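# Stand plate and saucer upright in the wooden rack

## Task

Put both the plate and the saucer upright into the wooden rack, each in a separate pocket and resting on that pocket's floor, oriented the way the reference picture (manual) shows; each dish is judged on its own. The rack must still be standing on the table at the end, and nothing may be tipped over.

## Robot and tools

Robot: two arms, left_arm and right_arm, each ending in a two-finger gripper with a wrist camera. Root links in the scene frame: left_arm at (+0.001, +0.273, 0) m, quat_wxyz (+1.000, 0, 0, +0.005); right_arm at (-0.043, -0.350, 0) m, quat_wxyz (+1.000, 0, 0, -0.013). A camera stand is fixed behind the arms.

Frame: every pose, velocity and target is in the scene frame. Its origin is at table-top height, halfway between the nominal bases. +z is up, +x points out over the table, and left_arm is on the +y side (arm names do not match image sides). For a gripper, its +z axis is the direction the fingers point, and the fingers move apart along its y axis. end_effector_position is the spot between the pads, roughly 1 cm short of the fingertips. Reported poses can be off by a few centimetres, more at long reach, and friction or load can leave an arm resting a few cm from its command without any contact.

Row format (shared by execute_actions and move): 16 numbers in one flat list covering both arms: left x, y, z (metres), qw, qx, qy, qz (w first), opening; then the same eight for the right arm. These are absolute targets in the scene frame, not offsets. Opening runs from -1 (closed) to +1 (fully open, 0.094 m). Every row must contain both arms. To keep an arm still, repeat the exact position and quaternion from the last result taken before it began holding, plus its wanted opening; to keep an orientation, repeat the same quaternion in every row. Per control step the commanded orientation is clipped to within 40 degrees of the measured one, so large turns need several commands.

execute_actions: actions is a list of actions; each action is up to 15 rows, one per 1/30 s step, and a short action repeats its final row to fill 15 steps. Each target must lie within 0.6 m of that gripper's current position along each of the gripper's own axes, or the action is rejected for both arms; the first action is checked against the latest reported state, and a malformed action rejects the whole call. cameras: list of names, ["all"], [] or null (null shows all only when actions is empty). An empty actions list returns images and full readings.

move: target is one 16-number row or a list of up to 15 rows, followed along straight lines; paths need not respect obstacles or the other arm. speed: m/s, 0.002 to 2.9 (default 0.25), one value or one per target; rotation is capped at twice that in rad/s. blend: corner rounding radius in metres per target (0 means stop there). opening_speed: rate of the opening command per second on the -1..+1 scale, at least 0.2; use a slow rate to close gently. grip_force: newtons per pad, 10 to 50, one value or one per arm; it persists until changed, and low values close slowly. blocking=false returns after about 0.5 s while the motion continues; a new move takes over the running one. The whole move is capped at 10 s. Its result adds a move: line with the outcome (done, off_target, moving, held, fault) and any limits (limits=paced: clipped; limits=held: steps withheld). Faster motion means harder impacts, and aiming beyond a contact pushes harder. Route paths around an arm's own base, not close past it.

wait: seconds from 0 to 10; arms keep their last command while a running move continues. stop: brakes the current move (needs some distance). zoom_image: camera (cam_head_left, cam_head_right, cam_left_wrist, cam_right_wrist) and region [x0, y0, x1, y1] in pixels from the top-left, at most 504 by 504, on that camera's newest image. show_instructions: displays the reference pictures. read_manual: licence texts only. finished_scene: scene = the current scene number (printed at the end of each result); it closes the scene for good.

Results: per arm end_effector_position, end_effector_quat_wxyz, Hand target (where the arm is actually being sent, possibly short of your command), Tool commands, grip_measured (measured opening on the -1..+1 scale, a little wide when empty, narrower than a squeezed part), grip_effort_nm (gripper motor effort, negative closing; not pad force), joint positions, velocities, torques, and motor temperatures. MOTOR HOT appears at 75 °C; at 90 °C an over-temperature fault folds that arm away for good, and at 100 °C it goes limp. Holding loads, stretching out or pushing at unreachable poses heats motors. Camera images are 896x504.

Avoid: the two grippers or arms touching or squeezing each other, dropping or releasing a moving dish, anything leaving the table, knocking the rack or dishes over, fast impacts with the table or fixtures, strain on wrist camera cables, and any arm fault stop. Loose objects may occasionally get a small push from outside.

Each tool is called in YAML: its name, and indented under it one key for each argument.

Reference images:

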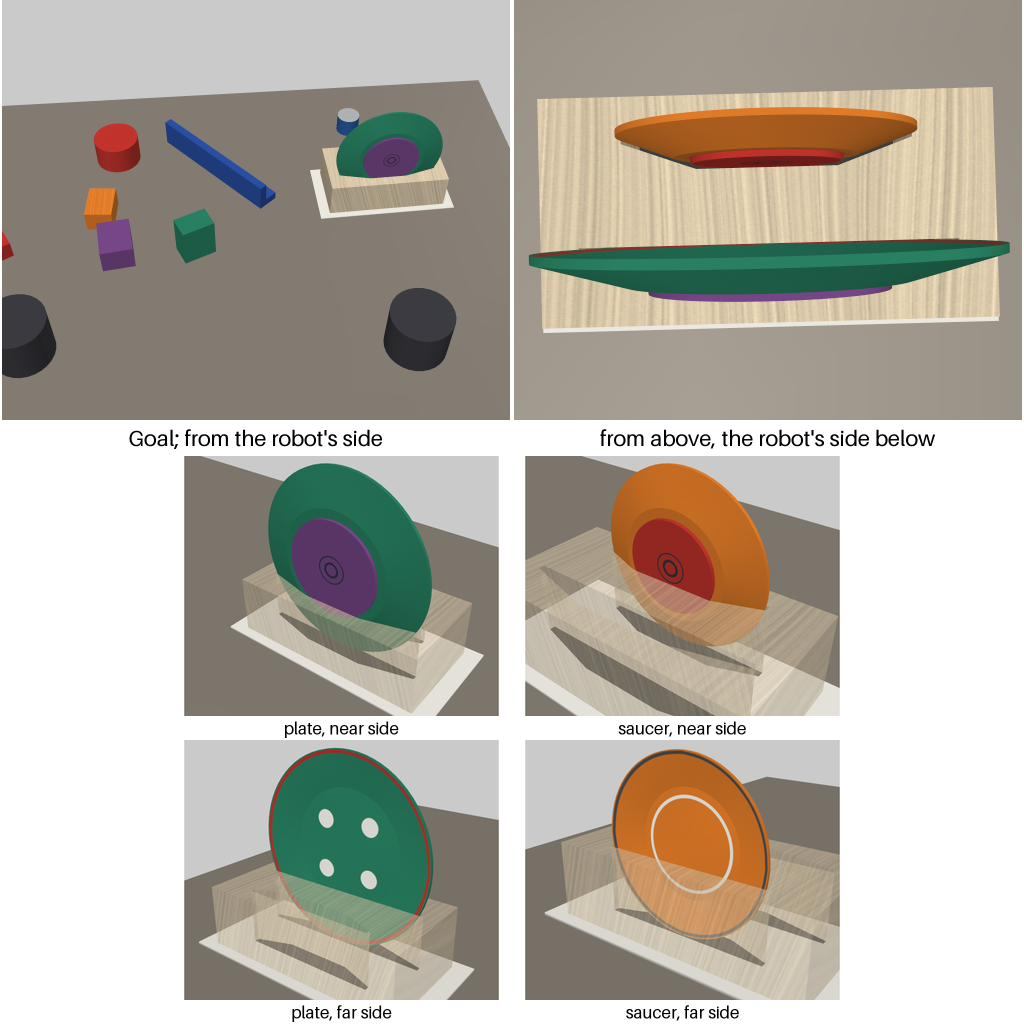

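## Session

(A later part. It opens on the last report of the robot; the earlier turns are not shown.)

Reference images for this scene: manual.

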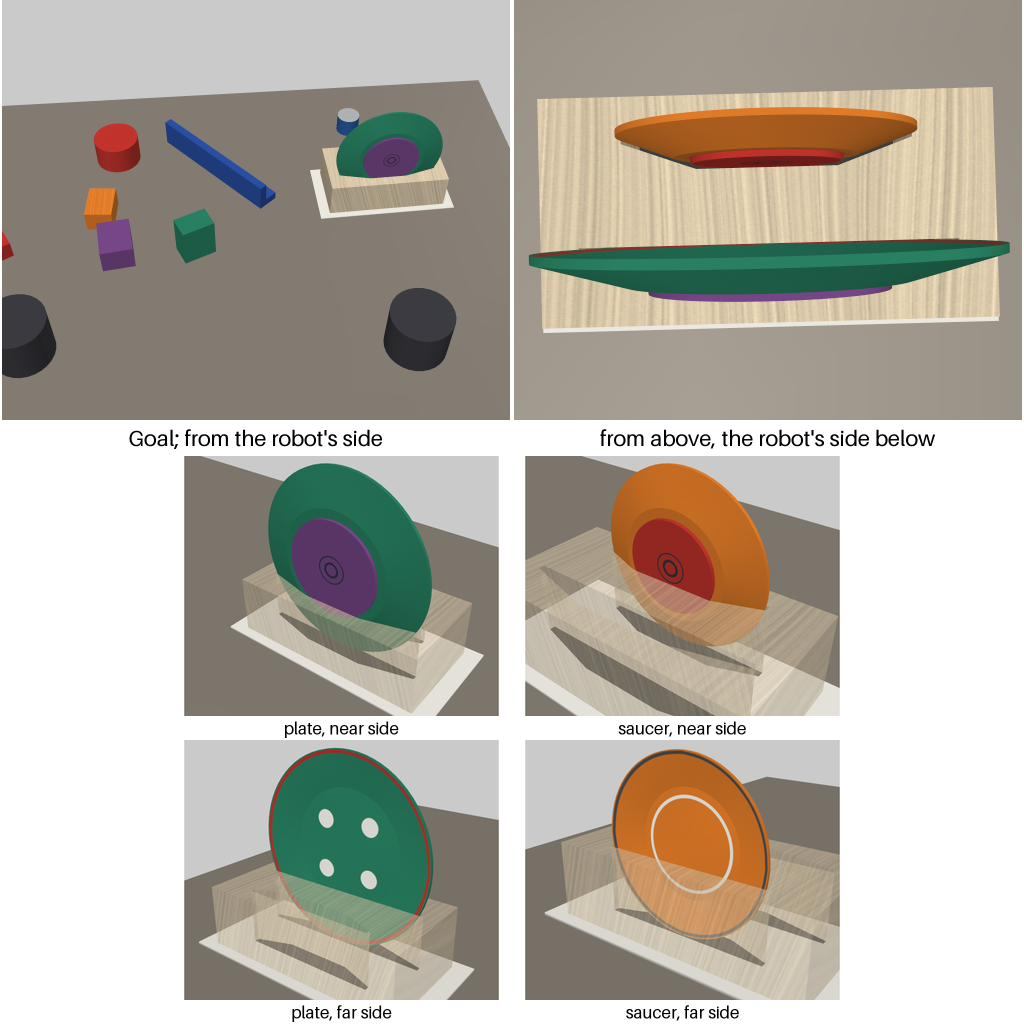

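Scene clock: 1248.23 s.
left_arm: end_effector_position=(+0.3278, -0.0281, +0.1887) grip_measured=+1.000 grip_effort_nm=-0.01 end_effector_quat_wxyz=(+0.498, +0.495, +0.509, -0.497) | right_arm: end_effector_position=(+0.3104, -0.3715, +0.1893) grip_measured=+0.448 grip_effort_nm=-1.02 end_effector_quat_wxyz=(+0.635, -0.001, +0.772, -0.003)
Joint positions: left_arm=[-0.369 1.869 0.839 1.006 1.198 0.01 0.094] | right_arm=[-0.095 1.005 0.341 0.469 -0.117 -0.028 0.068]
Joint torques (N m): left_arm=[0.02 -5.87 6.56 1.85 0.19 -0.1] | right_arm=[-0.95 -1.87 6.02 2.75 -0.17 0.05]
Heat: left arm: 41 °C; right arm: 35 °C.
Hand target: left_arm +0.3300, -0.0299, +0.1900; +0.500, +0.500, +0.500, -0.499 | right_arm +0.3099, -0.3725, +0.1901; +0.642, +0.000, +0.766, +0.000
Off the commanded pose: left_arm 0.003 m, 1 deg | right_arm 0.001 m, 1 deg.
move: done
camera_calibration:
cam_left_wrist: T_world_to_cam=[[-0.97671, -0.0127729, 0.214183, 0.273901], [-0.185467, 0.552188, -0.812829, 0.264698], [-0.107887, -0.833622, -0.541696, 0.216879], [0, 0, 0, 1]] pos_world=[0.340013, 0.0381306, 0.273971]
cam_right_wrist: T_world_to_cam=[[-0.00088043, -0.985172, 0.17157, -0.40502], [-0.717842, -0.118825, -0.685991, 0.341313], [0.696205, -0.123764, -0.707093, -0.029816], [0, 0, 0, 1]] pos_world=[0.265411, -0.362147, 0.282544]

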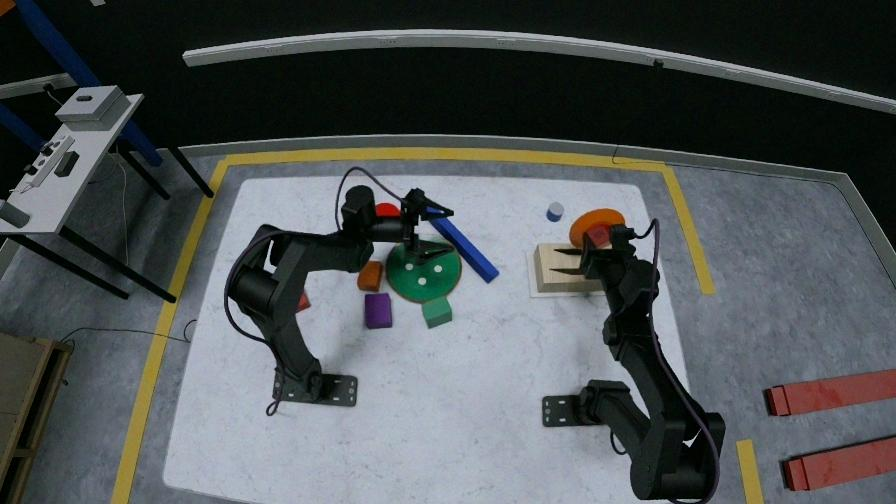

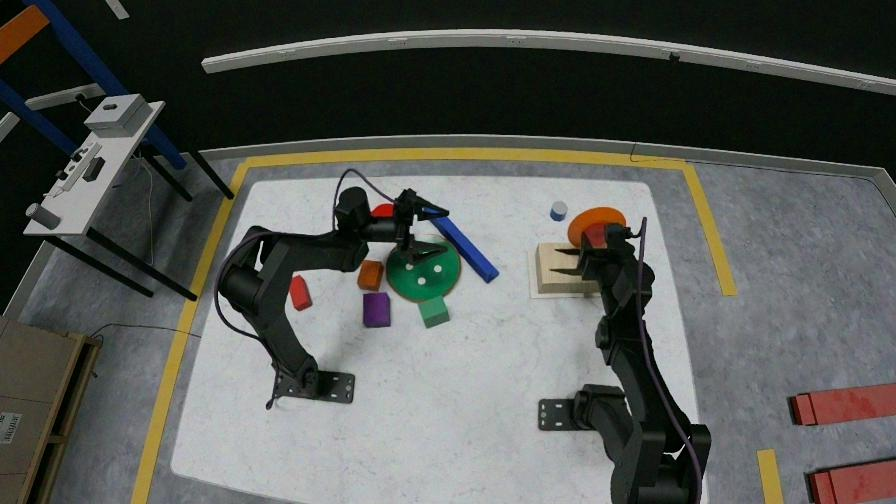

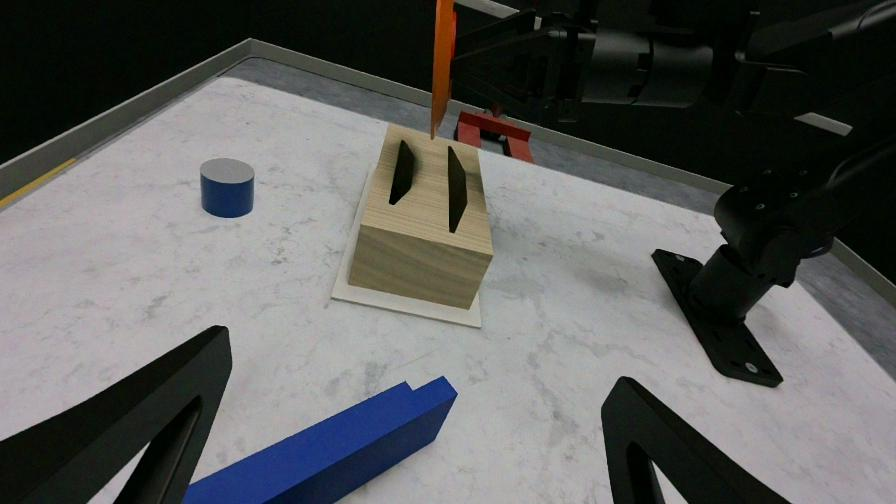

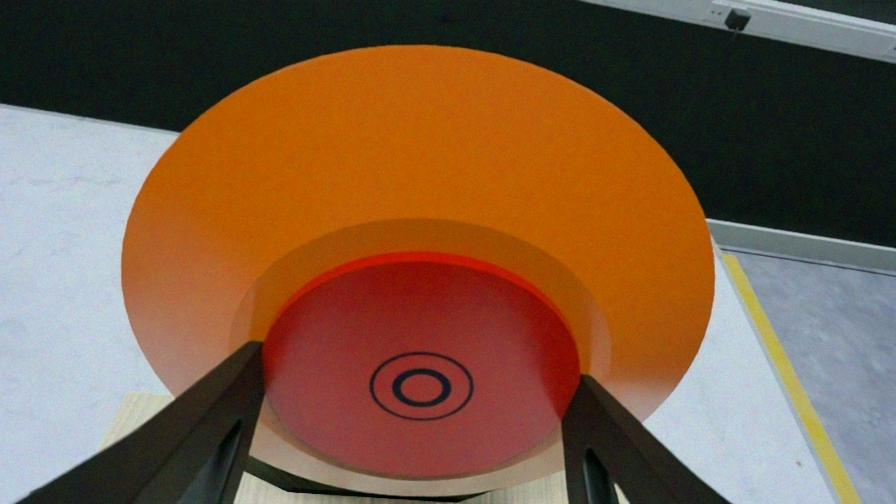

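move:
  target: [0.33,-0.03,0.19,0.5,0.5,0.5,-0.5,1,0.329,-0.369,0.158,0.6428,0,0.766,0,0.25]
  speed: 0.15
  cameras: ["cam_head_left","cam_left_wrist"]

zoom_image:
  camera: "cam_left_wrist"
  region: [340, 60, 560, 260]

zoom_image:
  camera: "cam_head_left"
  region: [520, 200, 640, 300]

Scene clock: 1344.07 s.
left_arm: end_effector_position=(+0.3278, -0.0281, +0.1889) grip_measured=+1.000 grip_effort_nm=-0.01 end_effector_quat_wxyz=(+0.499, +0.495, +0.509, -0.497) | right_arm: end_effector_position=(+0.3289, -0.3714, +0.1560) grip_measured=+0.448 grip_effort_nm=-1.02 end_effector_quat_wxyz=(+0.635, +0.001, +0.773, -0.001)
Joint positions: left_arm=[-0.369 1.869 0.839 1.007 1.198 0.009 0.094] | right_arm=[-0.083 1.244 0.296 0.752 -0.105 -0.022 0.068]
Joint torques (N m): left_arm=[0.03 -5.82 6.56 1.85 0.19 -0.07] | right_arm=[0.9 -2.95 5.53 2.77 0.02 0.04]
Motor temperatures (°C): left_arm=[24 31 31 40 26 24 23] | right_arm=[24 30 34 36 25 25 30]
Heat: left arm: 40 °C; right arm: 36 °C.
Hand target: left_arm +0.3300, -0.0299, +0.1900; +0.500, +0.500, +0.500, -0.499 | right_arm +0.3289, -0.3690, +0.1579; +0.642, +0.000, +0.766, +0.000
Off the commanded pose: left_arm 0.003 m, 1 deg | right_arm 0.003 m, 1 deg.
move: done
camera_calibration:
cam_left_wrist: T_world_to_cam=[[-0.976849, -0.0126714, 0.213556, 0.27405], [-0.184964, 0.551614, -0.813333, 0.264928], [-0.107494, -0.834003, -0.541187, 0.216783], [0, 0, 0, 1]] pos_world=[0.340011, 0.0381325, 0.27427]
Images, in order (width x height): cam_head_left 896x504, cam_left_wrist 896x504.

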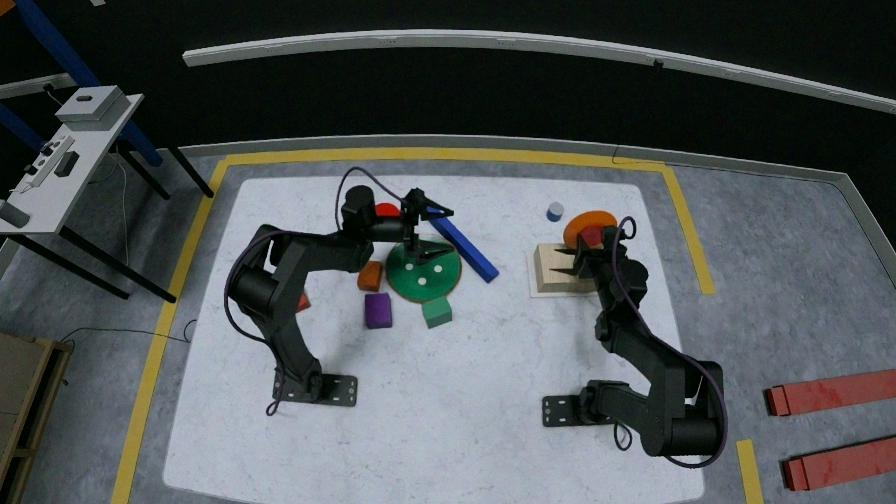

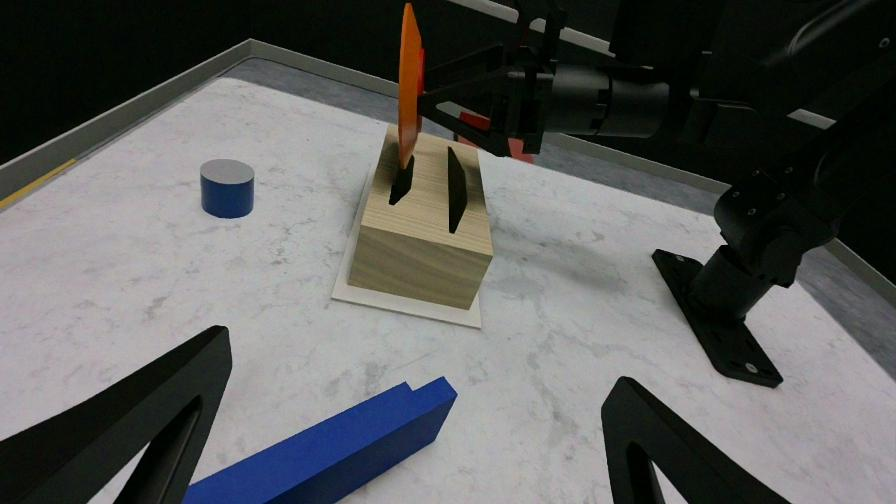

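Scaled by 2.291 from the camera's 896x504 image, which has a finer 1280x720 frame.

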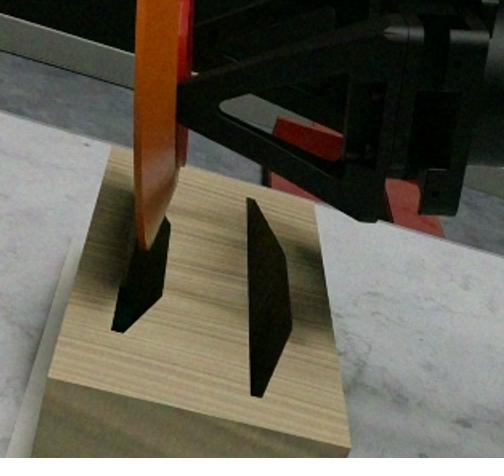

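Scaled by 4.200 from the camera's 896x504 image, which has a finer 1280x720 frame.

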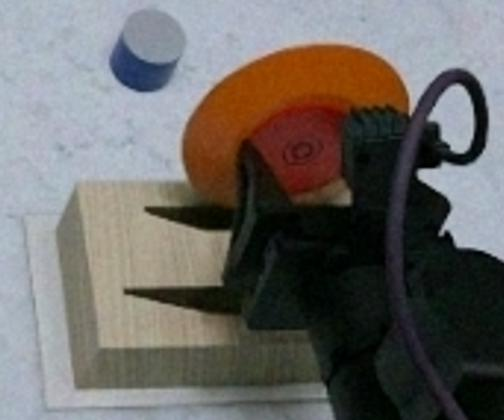

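move:
  target:
    - [0.33,-0.03,0.19,0.5,0.5,0.5,-0.5,1,0.328,-0.371,0.15,0.6428,0,0.766,0,0.25]
    - [0.33,-0.03,0.19,0.5,0.5,0.5,-0.5,1,0.328,-0.371,0.130,0.6428,0,0.766,0,0.25]
  speed: [0.05,0.04]
  cameras: ["cam_head_left","cam_left_wrist"]

zoom_image:
  camera: "cam_left_wrist"
  region: [340, 60, 560, 260]

Scene clock: 1382.07 s.
left_arm: end_effector_position=(+0.3278, -0.0281, +0.1889) grip_measured=+1.000 grip_effort_nm=-0.01 end_effector_quat_wxyz=(+0.499, +0.495, +0.509, -0.497) | right_arm: end_effector_position=(+0.3288, -0.3714, +0.1287) grip_measured=+0.448 grip_effort_nm=-1.02 end_effector_quat_wxyz=(+0.637, +0.001, +0.771, -0.001)
Joint positions: left_arm=[-0.369 1.869 0.839 1.007 1.198 0.008 0.094] | right_arm=[-0.083 1.404 0.231 0.981 -0.105 -0.022 0.068]
Joint torques (N m): left_arm=[0.03 -5.83 6.56 1.85 0.19 -0.07] | right_arm=[-0.16 -3.44 4.67 2.75 -0.08 0.02]
Motor temperatures (°C): left_arm=[24 31 31 40 26 24 23] | right_arm=[24 29 34 41 25 25 30]
Heat: left arm: 40 °C; right arm: 41 °C.
Hand target: left_arm +0.3300, -0.0299, +0.1900; +0.500, +0.500, +0.500, -0.500 | right_arm +0.3280, -0.3709, +0.1300; +0.642, +0.000, +0.766, +0.000
Off the commanded pose: left_arm 0.003 m, 1 deg | right_arm 0.002 m, 1 deg.
move: done
camera_calibration:
cam_left_wrist: T_world_to_cam=[[-0.976756, -0.0125886, 0.213982, 0.273901], [-0.185278, 0.551587, -0.81328, 0.265021], [-0.107792, -0.834022, -0.541098, 0.216861], [0, 0, 0, 1]] pos_world=[0.340012, 0.0381325, 0.274269]
Images, in order (width x height): cam_head_left 896x504, cam_left_wrist 896x504.

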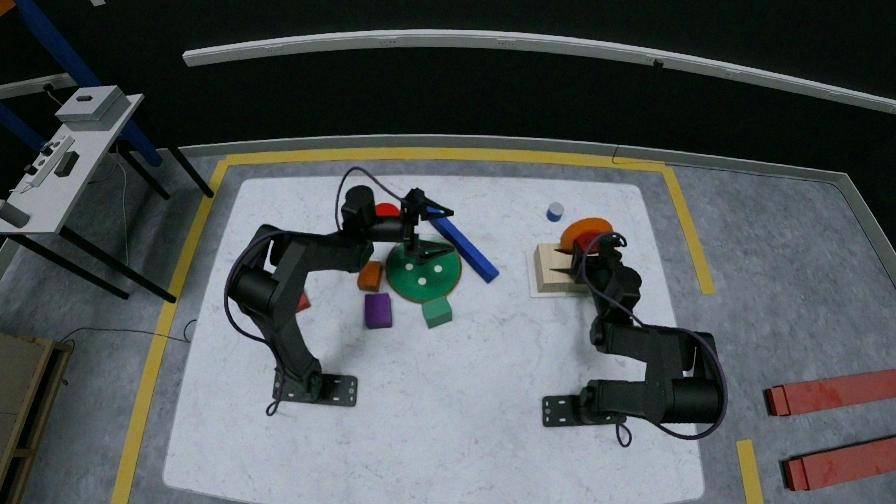

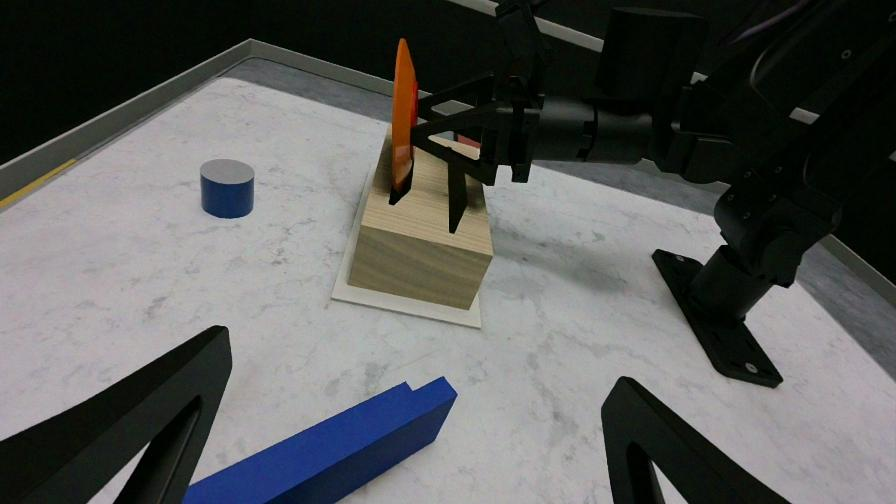

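Scaled by 2.291 from the camera's 896x504 image, which has a finer 1280x720 frame.

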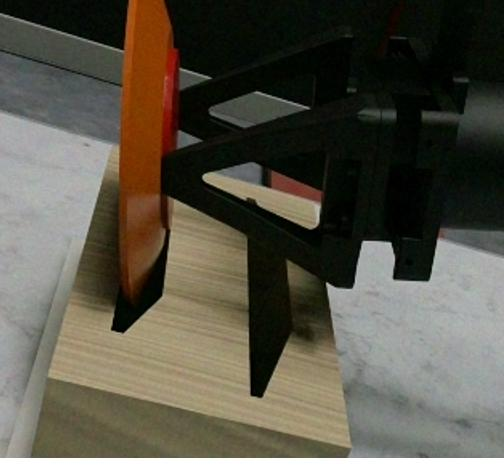

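move:
  target: [0.33,-0.03,0.19,0.5,0.5,0.5,-0.5,1,0.3275,-0.372,0.114,0.6428,0,0.766,0,0.25]
  speed: 0.03
  cameras: ["cam_head_left","cam_left_wrist"]

zoom_image:
  camera: "cam_left_wrist"
  region: [340, 60, 560, 260]

zoom_image:
  camera: "cam_head_left"
  region: [520, 200, 640, 300]

Scene clock: 1390.80 s.
left_arm: end_effector_position=(+0.3278, -0.0281, +0.1889) grip_measured=+1.000 grip_effort_nm=-0.01 end_effector_quat_wxyz=(+0.499, +0.495, +0.509, -0.497) | right_arm: end_effector_position=(+0.3286, -0.3713, +0.1128) grip_measured=+0.448 grip_effort_nm=-1.02 end_effector_quat_wxyz=(+0.637, +0.001, +0.771, -0.001)
Joint positions: left_arm=[-0.369 1.869 0.839 1.007 1.198 0.008 0.094] | right_arm=[-0.083 1.521 0.203 1.127 -0.105 -0.022 0.068]
Joint torques (N m): left_arm=[0.03 -5.83 6.56 1.85 0.19 -0.07] | right_arm=[-0.7 -3.75 3.97 2.69 -0.14 0.01]
Heat: left arm: 40 °C; right arm: 41 °C.
Hand target: left_arm +0.3300, -0.0299, +0.1900; +0.500, +0.500, +0.500, -0.500 | right_arm +0.3274, -0.3719, +0.1140; +0.642, +0.000, +0.766, +0.000
Off the commanded pose: left_arm 0.003 m, 1 deg | right_arm 0.002 m, 1 deg.
move: done
camera_calibration:
cam_left_wrist: T_world_to_cam=[[-0.976756, -0.0125886, 0.213982, 0.273901], [-0.185278, 0.551587, -0.81328, 0.265021], [-0.107792, -0.834022, -0.541098, 0.216861], [0, 0, 0, 1]] pos_world=[0.340012, 0.0381325, 0.274269]
Images, in order (width x height): cam_head_left 896x504, cam_left_wrist 896x504.

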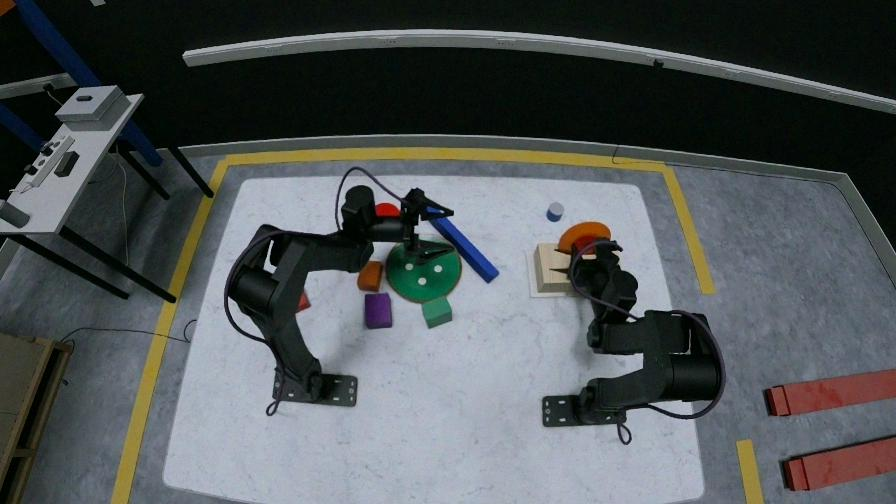

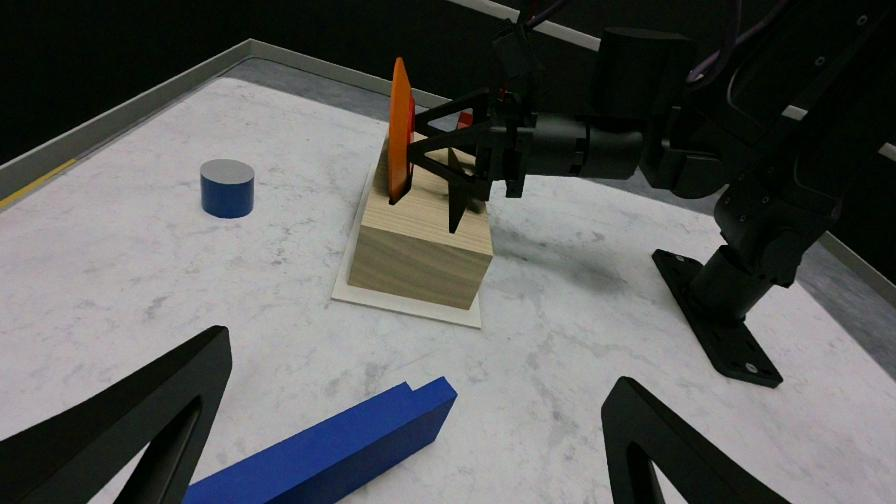

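Scaled by 2.291 from the camera's 896x504 image, which has a finer 1280x720 frame.

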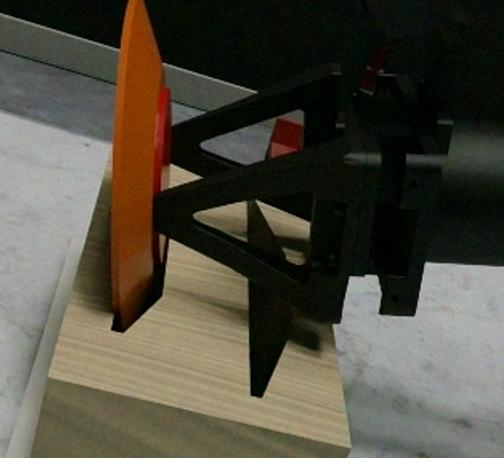

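Scaled by 4.200 from the camera's 896x504 image, which has a finer 1280x720 frame.

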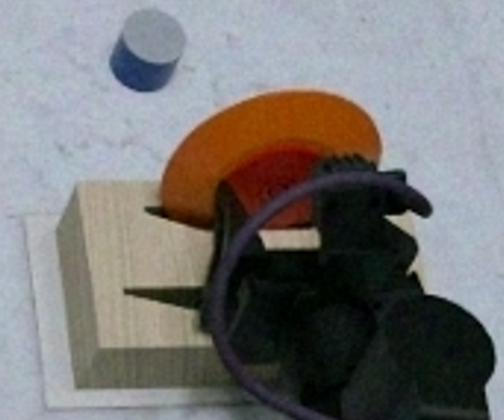

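move:
  target:
    - [0.33,-0.03,0.19,0.5,0.5,0.5,-0.5,1,0.3275,-0.372,0.1098,0.6428,0,0.766,0,0.25]
    - [0.33,-0.03,0.19,0.5,0.5,0.5,-0.5,1,0.3275,-0.372,0.1098,0.6428,0,0.766,0,0.75]
  speed: 0.03
  opening_speed: 0.25
  cameras: ["cam_left_wrist","cam_right_wrist"]

zoom_image:
  camera: "cam_left_wrist"
  region: [340, 60, 560, 260]

Scene clock: 1420.17 s.
left_arm: end_effector_position=(+0.3278, -0.0281, +0.1889) grip_measured=+1.000 grip_effort_nm=-0.01 end_effector_quat_wxyz=(+0.499, +0.495, +0.509, -0.497) | right_arm: end_effector_position=(+0.3288, -0.3713, +0.1121) grip_measured=+0.749 grip_effort_nm=0.08 end_effector_quat_wxyz=(+0.643, +0.000, +0.766, -0.002)
Joint positions: left_arm=[-0.369 1.869 0.839 1.007 1.198 0.008 0.094] | right_arm=[-0.083 1.554 0.195 1.183 -0.106 -0.022 0.082]
Joint torques (N m): left_arm=[0.03 -5.83 6.57 1.85 0.19 -0.07] | right_arm=[-0.72 -3.69 3.99 2.55 -0.12 0.01]
Heat: left arm: 40 °C; right arm: 40 °C.
Hand target: left_arm +0.3300, -0.0299, +0.1900; +0.500, +0.500, +0.500, -0.500 | right_arm +0.3275, -0.3719, +0.1098; +0.643, +0.000, +0.766, +0.000
Off the commanded pose: left_arm 0.003 m, 1 deg | right_arm 0.003 m, 0 deg.
move: done
camera_calibration:
cam_left_wrist: T_world_to_cam=[[-0.976756, -0.0125886, 0.213982, 0.273901], [-0.185278, 0.551587, -0.81328, 0.265021], [-0.107792, -0.834022, -0.541098, 0.216861], [0, 0, 0, 1]] pos_world=[0.340012, 0.0381325, 0.274269]
cam_right_wrist: T_world_to_cam=[[-0.0043331, -0.985525, 0.169475, -0.39034], [-0.70458, -0.117254, -0.69987, 0.299398], [0.709611, -0.122441, -0.693873, -0.102633], [0, 0, 0, 1]] pos_world=[0.282088, -0.36215, 0.204478]
Images, in order (width x height): cam_left_wrist 896x504, cam_right_wrist 896x504.

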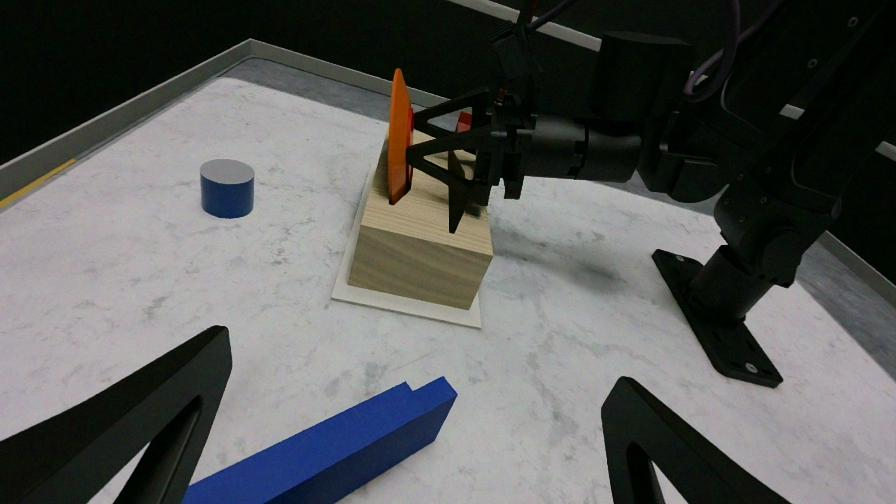

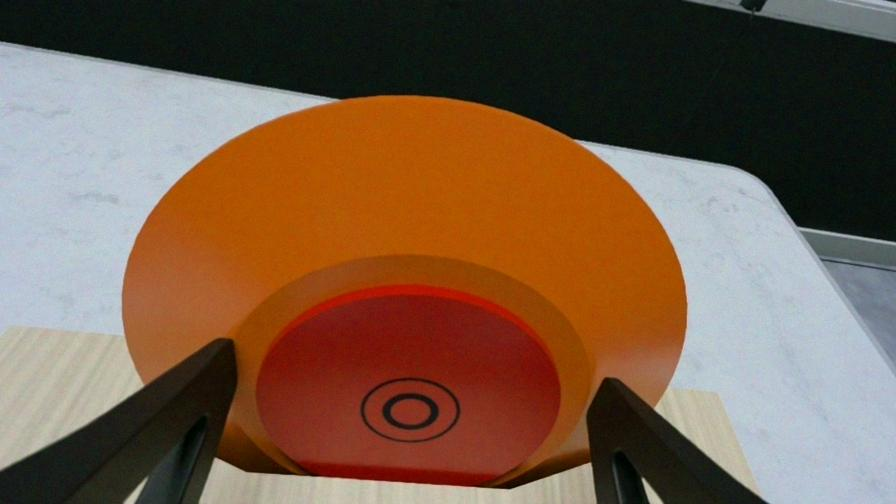

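Scaled by 2.291 from the camera's 896x504 image, which has a finer 1280x720 frame.

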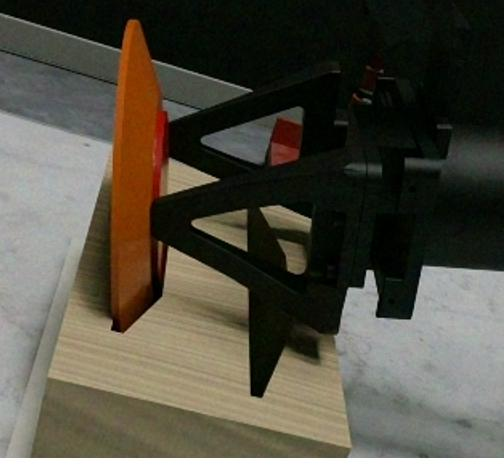

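move:
  target:
    - [0.33,-0.03,0.19,0.5,0.5,0.5,-0.5,1,0.235,-0.372,0.15,0.6428,0,0.766,0,0.75]
  speed: 0.1
  cameras: ["cam_left_wrist","cam_right_wrist"]

zoom_image:
  camera: "cam_left_wrist"
  region: [340, 60, 560, 260]

Scene clock: 1551.93 s.
left_arm: end_effector_position=(+0.3278, -0.0281, +0.1889) grip_measured=+1.000 grip_effort_nm=-0.01 end_effector_quat_wxyz=(+0.499, +0.495, +0.509, -0.497) | right_arm: end_effector_position=(+0.2356, -0.3715, +0.1467) grip_measured=+0.749 grip_effort_nm=0.08 end_effector_quat_wxyz=(+0.642, +0.004, +0.767, +0.001)
Joint positions: left_arm=[-0.369 1.869 0.839 1.007 1.198 0.008 0.094] | right_arm=[-0.186 0.487 0.044 0.261 -0.207 -0.031 0.082]
Joint torques (N m): left_arm=[0.02 -5.83 6.56 1.85 0.19 -0.07] | right_arm=[-0.96 0.23 8.24 2.08 -0.16 -0.1]
Heat: left arm: 39 °C; right arm: 42 °C.
Hand target: left_arm +0.3300, -0.0299, +0.1900; +0.500, +0.500, +0.500, -0.500 | right_arm +0.2351, -0.3720, +0.1499; +0.643, +0.000, +0.766, +0.000
Off the commanded pose: left_arm 0.003 m, 1 deg | right_arm 0.003 m, 0 deg.
move: done
camera_calibration:
cam_left_wrist: T_world_to_cam=[[-0.976756, -0.0125886, 0.213982, 0.273901], [-0.185278, 0.551587, -0.81328, 0.265021], [-0.107792, -0.834022, -0.541098, 0.216861], [0, 0, 0, 1]] pos_world=[0.340012, 0.0381325, 0.274269]
cam_right_wrist: T_world_to_cam=[[-0.00496347, -0.987117, 0.159924, -0.395811], [-0.70693, -0.109648, -0.698732, 0.261112], [0.707266, -0.116523, -0.697279, -0.00928699], [0, 0, 0, 1]] pos_world=[0.189192, -0.363164, 0.239271]
Images, in order (width x height): cam_left_wrist 896x504, cam_right_wrist 896x504.

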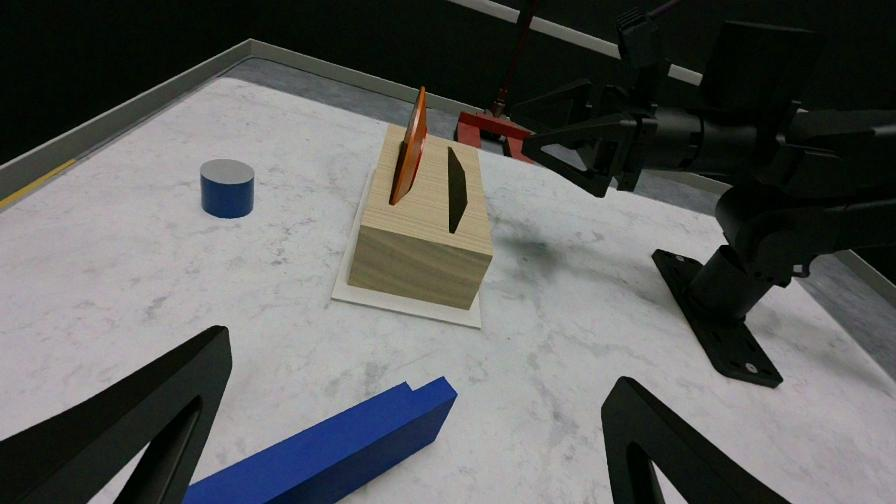

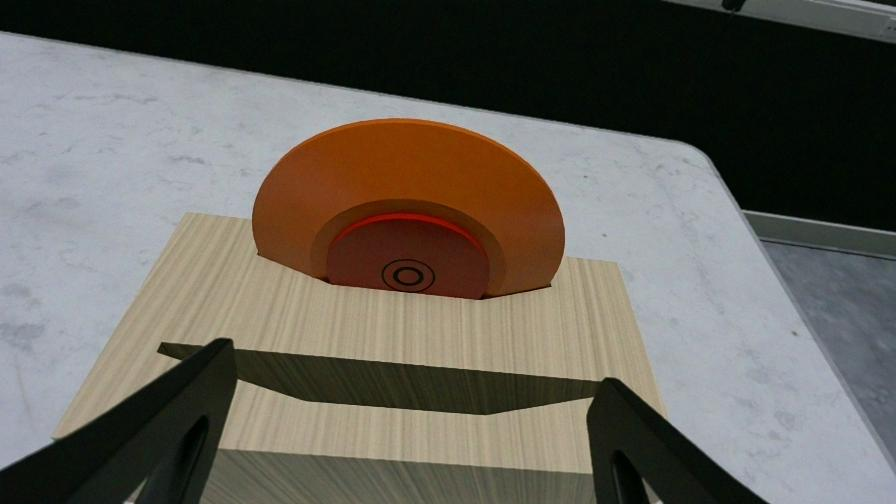

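Scaled by 2.291 from the camera's 896x504 image, which has a finer 1280x720 frame.

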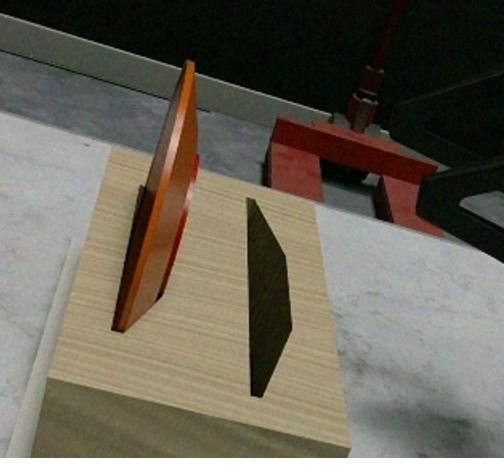

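move:
  target:
    - [0.34,0.16,0.22,0.5536,0.2588,0.7397,-0.2807,1,0.19,-0.27,0.21,0.641,-0.507,0.5725,-0.0634,-0.57]
    - [0.34,0.27,0.22,0.5536,0.2588,0.7397,-0.2807,1,0.238,-0.1164,0.10,0.449,-0.8626,0.2071,-0.1078,-0.57]
  speed: 0.4
  blend: 0.03
  cameras: ["all"]

Scene clock: 1668.67 s.
left_arm: end_effector_position=(+0.3377, +0.2688, +0.2111) grip_measured=+1.000 grip_effort_nm=-0.01 end_effector_quat_wxyz=(+0.546, +0.248, +0.750, -0.279) | right_arm: end_effector_position=(+0.2389, -0.1200, +0.1001) grip_measured=-0.569 grip_effort_nm=-0.07 end_effector_quat_wxyz=(-0.453, +0.859, -0.209, +0.117)
Joint positions: left_arm=[0.499 1.31 0.791 -0.244 1.205 0.576 0.094] | right_arm=[0.461 1.354 0.575 0.075 -0.52 -1.984 0.02]
Joint torques (N m): left_arm=[0.54 -2.65 8.42 1.34 0.64 0.15] | right_arm=[0.84 -3.96 8.36 1.53 -0.23 -0.02]
Heat: left arm: 39 °C; right arm: 39 °C.
Hand target: left_arm +0.3399, +0.2700, +0.2199; +0.554, +0.258, +0.740, -0.280 | right_arm +0.2379, -0.1165, +0.0999; -0.449, +0.862, -0.207, +0.108
Off the commanded pose: left_arm 0.009 m, 2 deg | right_arm 0.004 m, 1 deg.
move: done
camera_calibration:
cam_left_wrist: T_world_to_cam=[[-0.608165, -0.717924, 0.338705, 0.321325], [-0.715833, 0.311575, -0.624903, 0.325003], [0.343101, -0.6225, -0.703402, 0.302649], [0, 0, 0, 1]] pos_world=[0.324227, 0.317823, 0.307145]
cam_right_wrist: T_world_to_cam=[[0.0929108, 0.548488, 0.83098, -0.0463848], [0.52434, -0.73644, 0.427462, -0.22361], [0.846425, 0.396, -0.356018, -0.0207792], [0, 0, 0, 1]] pos_world=[0.139145, -0.131005, 0.126732]

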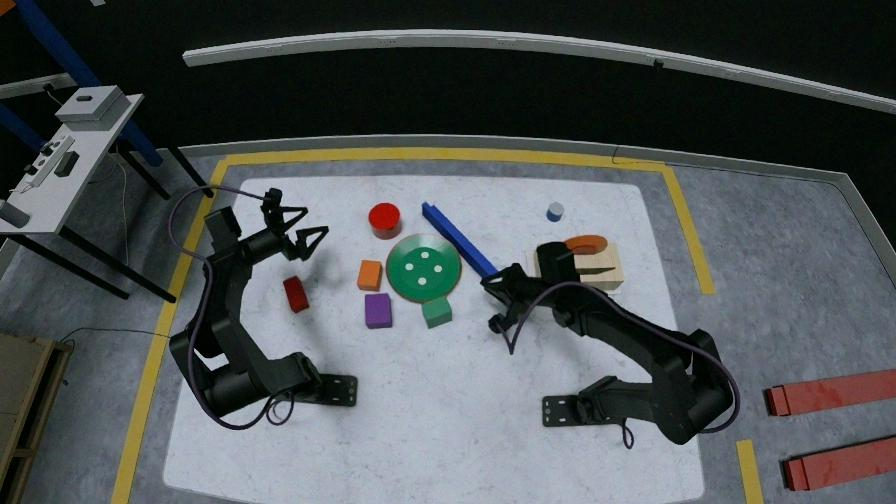

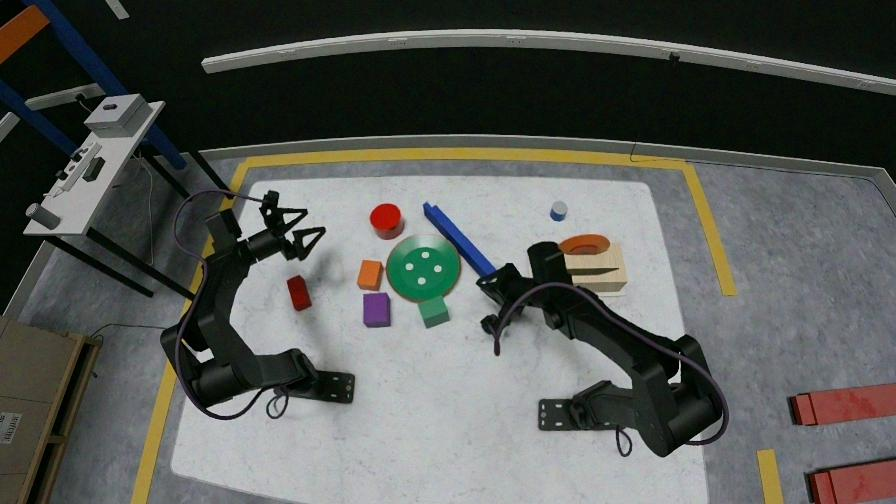

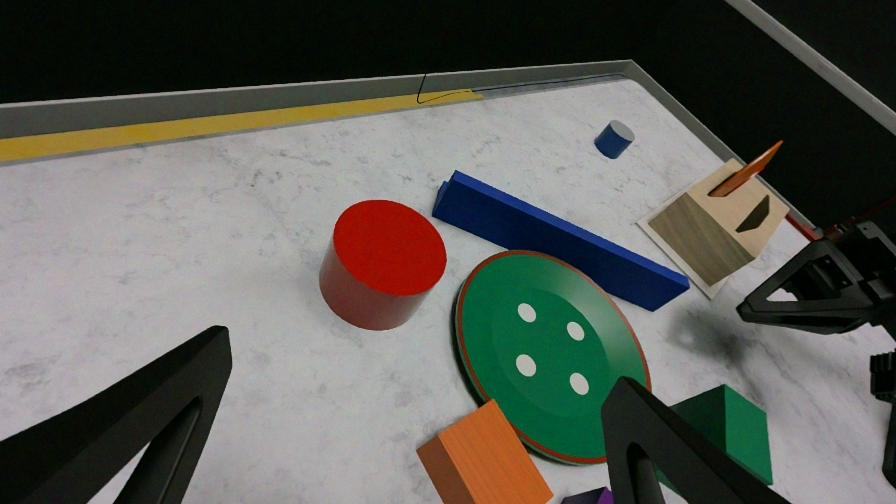

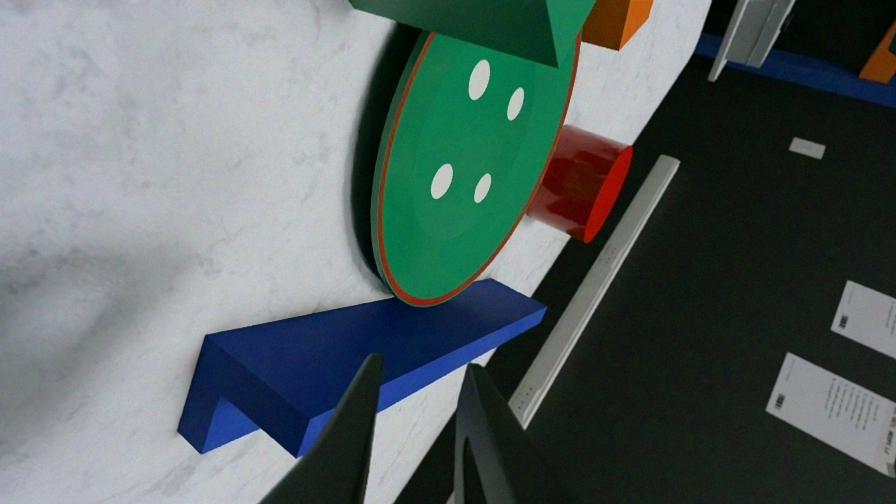

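move:
  target: [0.34,0.27,0.22,0.5536,0.2588,0.7397,-0.2807,1,0.2545,-0.0929,0.055,0.449,-0.8626,0.2071,-0.1078,-0.57]
  speed: 0.1
  cameras: ["cam_right_wrist","cam_left_wrist"]

zoom_image:
  camera: "cam_left_wrist"
  region: [560, 200, 896, 480]

Scene clock: 1709.53 s.
left_arm: end_effector_position=(+0.3374, +0.2686, +0.2108) grip_measured=+1.000 grip_effort_nm=-0.01 end_effector_quat_wxyz=(+0.546, +0.248, +0.750, -0.279) | right_arm: end_effector_position=(+0.2543, -0.0975, +0.0557) grip_measured=-0.569 grip_effort_nm=-0.06 end_effector_quat_wxyz=(-0.447, +0.863, -0.207, +0.113)
Joint positions: left_arm=[0.499 1.31 0.791 -0.247 1.205 0.578 0.094] | right_arm=[0.514 1.595 0.575 0.314 -0.48 -1.958 0.02]
Joint torques (N m): left_arm=[0.55 -2.63 8.5 1.36 0.64 0.15] | right_arm=[0.85 -5.33 6.52 1.99 -0.24 0.13]
Motor temperatures (°C): left_arm=[24 30 33 37 27 25 23] | right_arm=[24 28 33 36 25 25 27]
Heat: left arm: 37 °C; right arm: 36 °C.
Hand target: left_arm +0.3398, +0.2700, +0.2198; +0.554, +0.258, +0.740, -0.280 | right_arm +0.2544, -0.0930, +0.0550; -0.449, +0.863, -0.207, +0.108
Off the commanded pose: left_arm 0.010 m, 2 deg | right_arm 0.005 m, 1 deg.
move: done
camera_calibration:
cam_left_wrist: T_world_to_cam=[[-0.608326, -0.717539, 0.339231, 0.320994], [-0.716259, 0.312179, -0.624113, 0.324514], [0.341925, -0.622641, -0.703851, 0.30291], [0, 0, 0, 1]] pos_world=[0.324133, 0.317623, 0.306846]
cam_right_wrist: T_world_to_cam=[[0.0954256, 0.560965, 0.822321, -0.0222631], [0.533958, -0.726033, 0.433318, -0.197893], [0.840109, 0.397735, -0.368814, -0.0559832], [0, 0, 0, 1]] pos_world=[0.154823, -0.108922, 0.0834107]
Images, in order (width x height): cam_left_wrist 896x504, cam_right_wrist 896x504.

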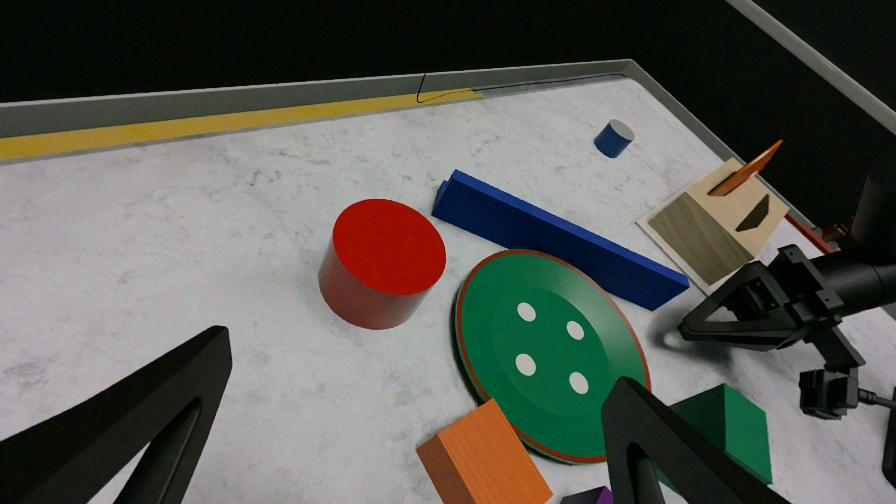

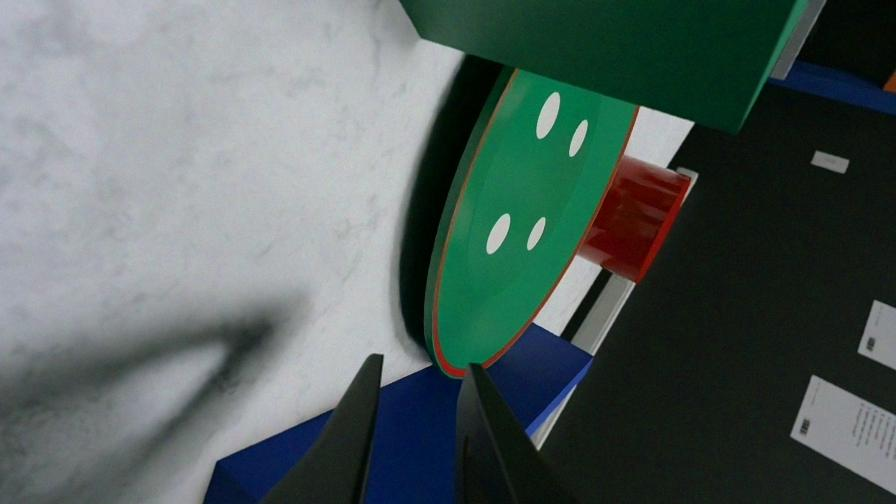

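Scaled by 1.500 from the camera's 896x504 image, which has a finer 1280x720 frame.

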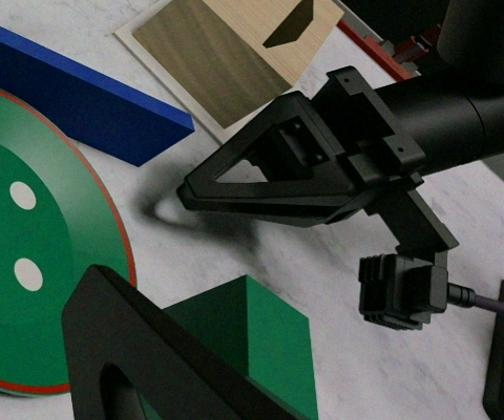

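move:
  target: [0.34,0.27,0.22,0.5536,0.2588,0.7397,-0.2807,1,0.268,-0.071,0.044,0.449,-0.8626,0.2071,-0.1078,-0.57]
  speed: 0.06
  cameras: ["cam_right_wrist"]

Scene clock: 1752.63 s.
left_arm: end_effector_position=(+0.3374, +0.2686, +0.2108) grip_measured=+1.000 grip_effort_nm=-0.01 end_effector_quat_wxyz=(+0.546, +0.248, +0.750, -0.279) | right_arm: end_effector_position=(+0.2653, -0.0772, +0.0434) grip_measured=-0.569 grip_effort_nm=-0.07 end_effector_quat_wxyz=(-0.445, +0.864, -0.208, +0.111)
Joint positions: left_arm=[0.499 1.31 0.791 -0.247 1.205 0.578 0.094] | right_arm=[0.56 1.709 0.634 0.378 -0.446 -1.926 0.02]
Joint torques (N m): left_arm=[0.57 -2.62 8.5 1.36 0.64 0.14] | right_arm=[0.83 -6 7.08 1.99 -0.21 0.14]
Heat: left arm: 36 °C; right arm: 35 °C.
Hand target: left_arm +0.3398, +0.2700, +0.2198; +0.554, +0.258, +0.740, -0.280 | right_arm +0.2678, -0.0711, +0.0440; -0.449, +0.863, -0.207, +0.108
Off the commanded pose: left_arm 0.010 m, 2 deg | right_arm 0.007 m, 1 deg.
move: done
camera_calibration:
cam_right_wrist: T_world_to_cam=[[0.0990853, 0.56341, 0.820214, -0.0252525], [0.536894, -0.724268, 0.432644, -0.184303], [0.837811, 0.3975, -0.374256, -0.0770628], [0, 0, 0, 1]] pos_world=[0.166017, -0.0886246, 0.0716088]
Images, in order (width x height): cam_right_wrist 896x504.

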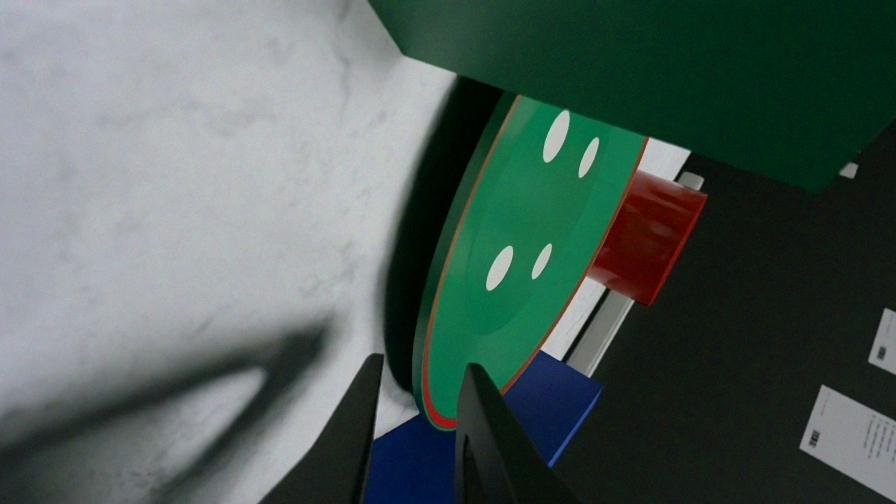

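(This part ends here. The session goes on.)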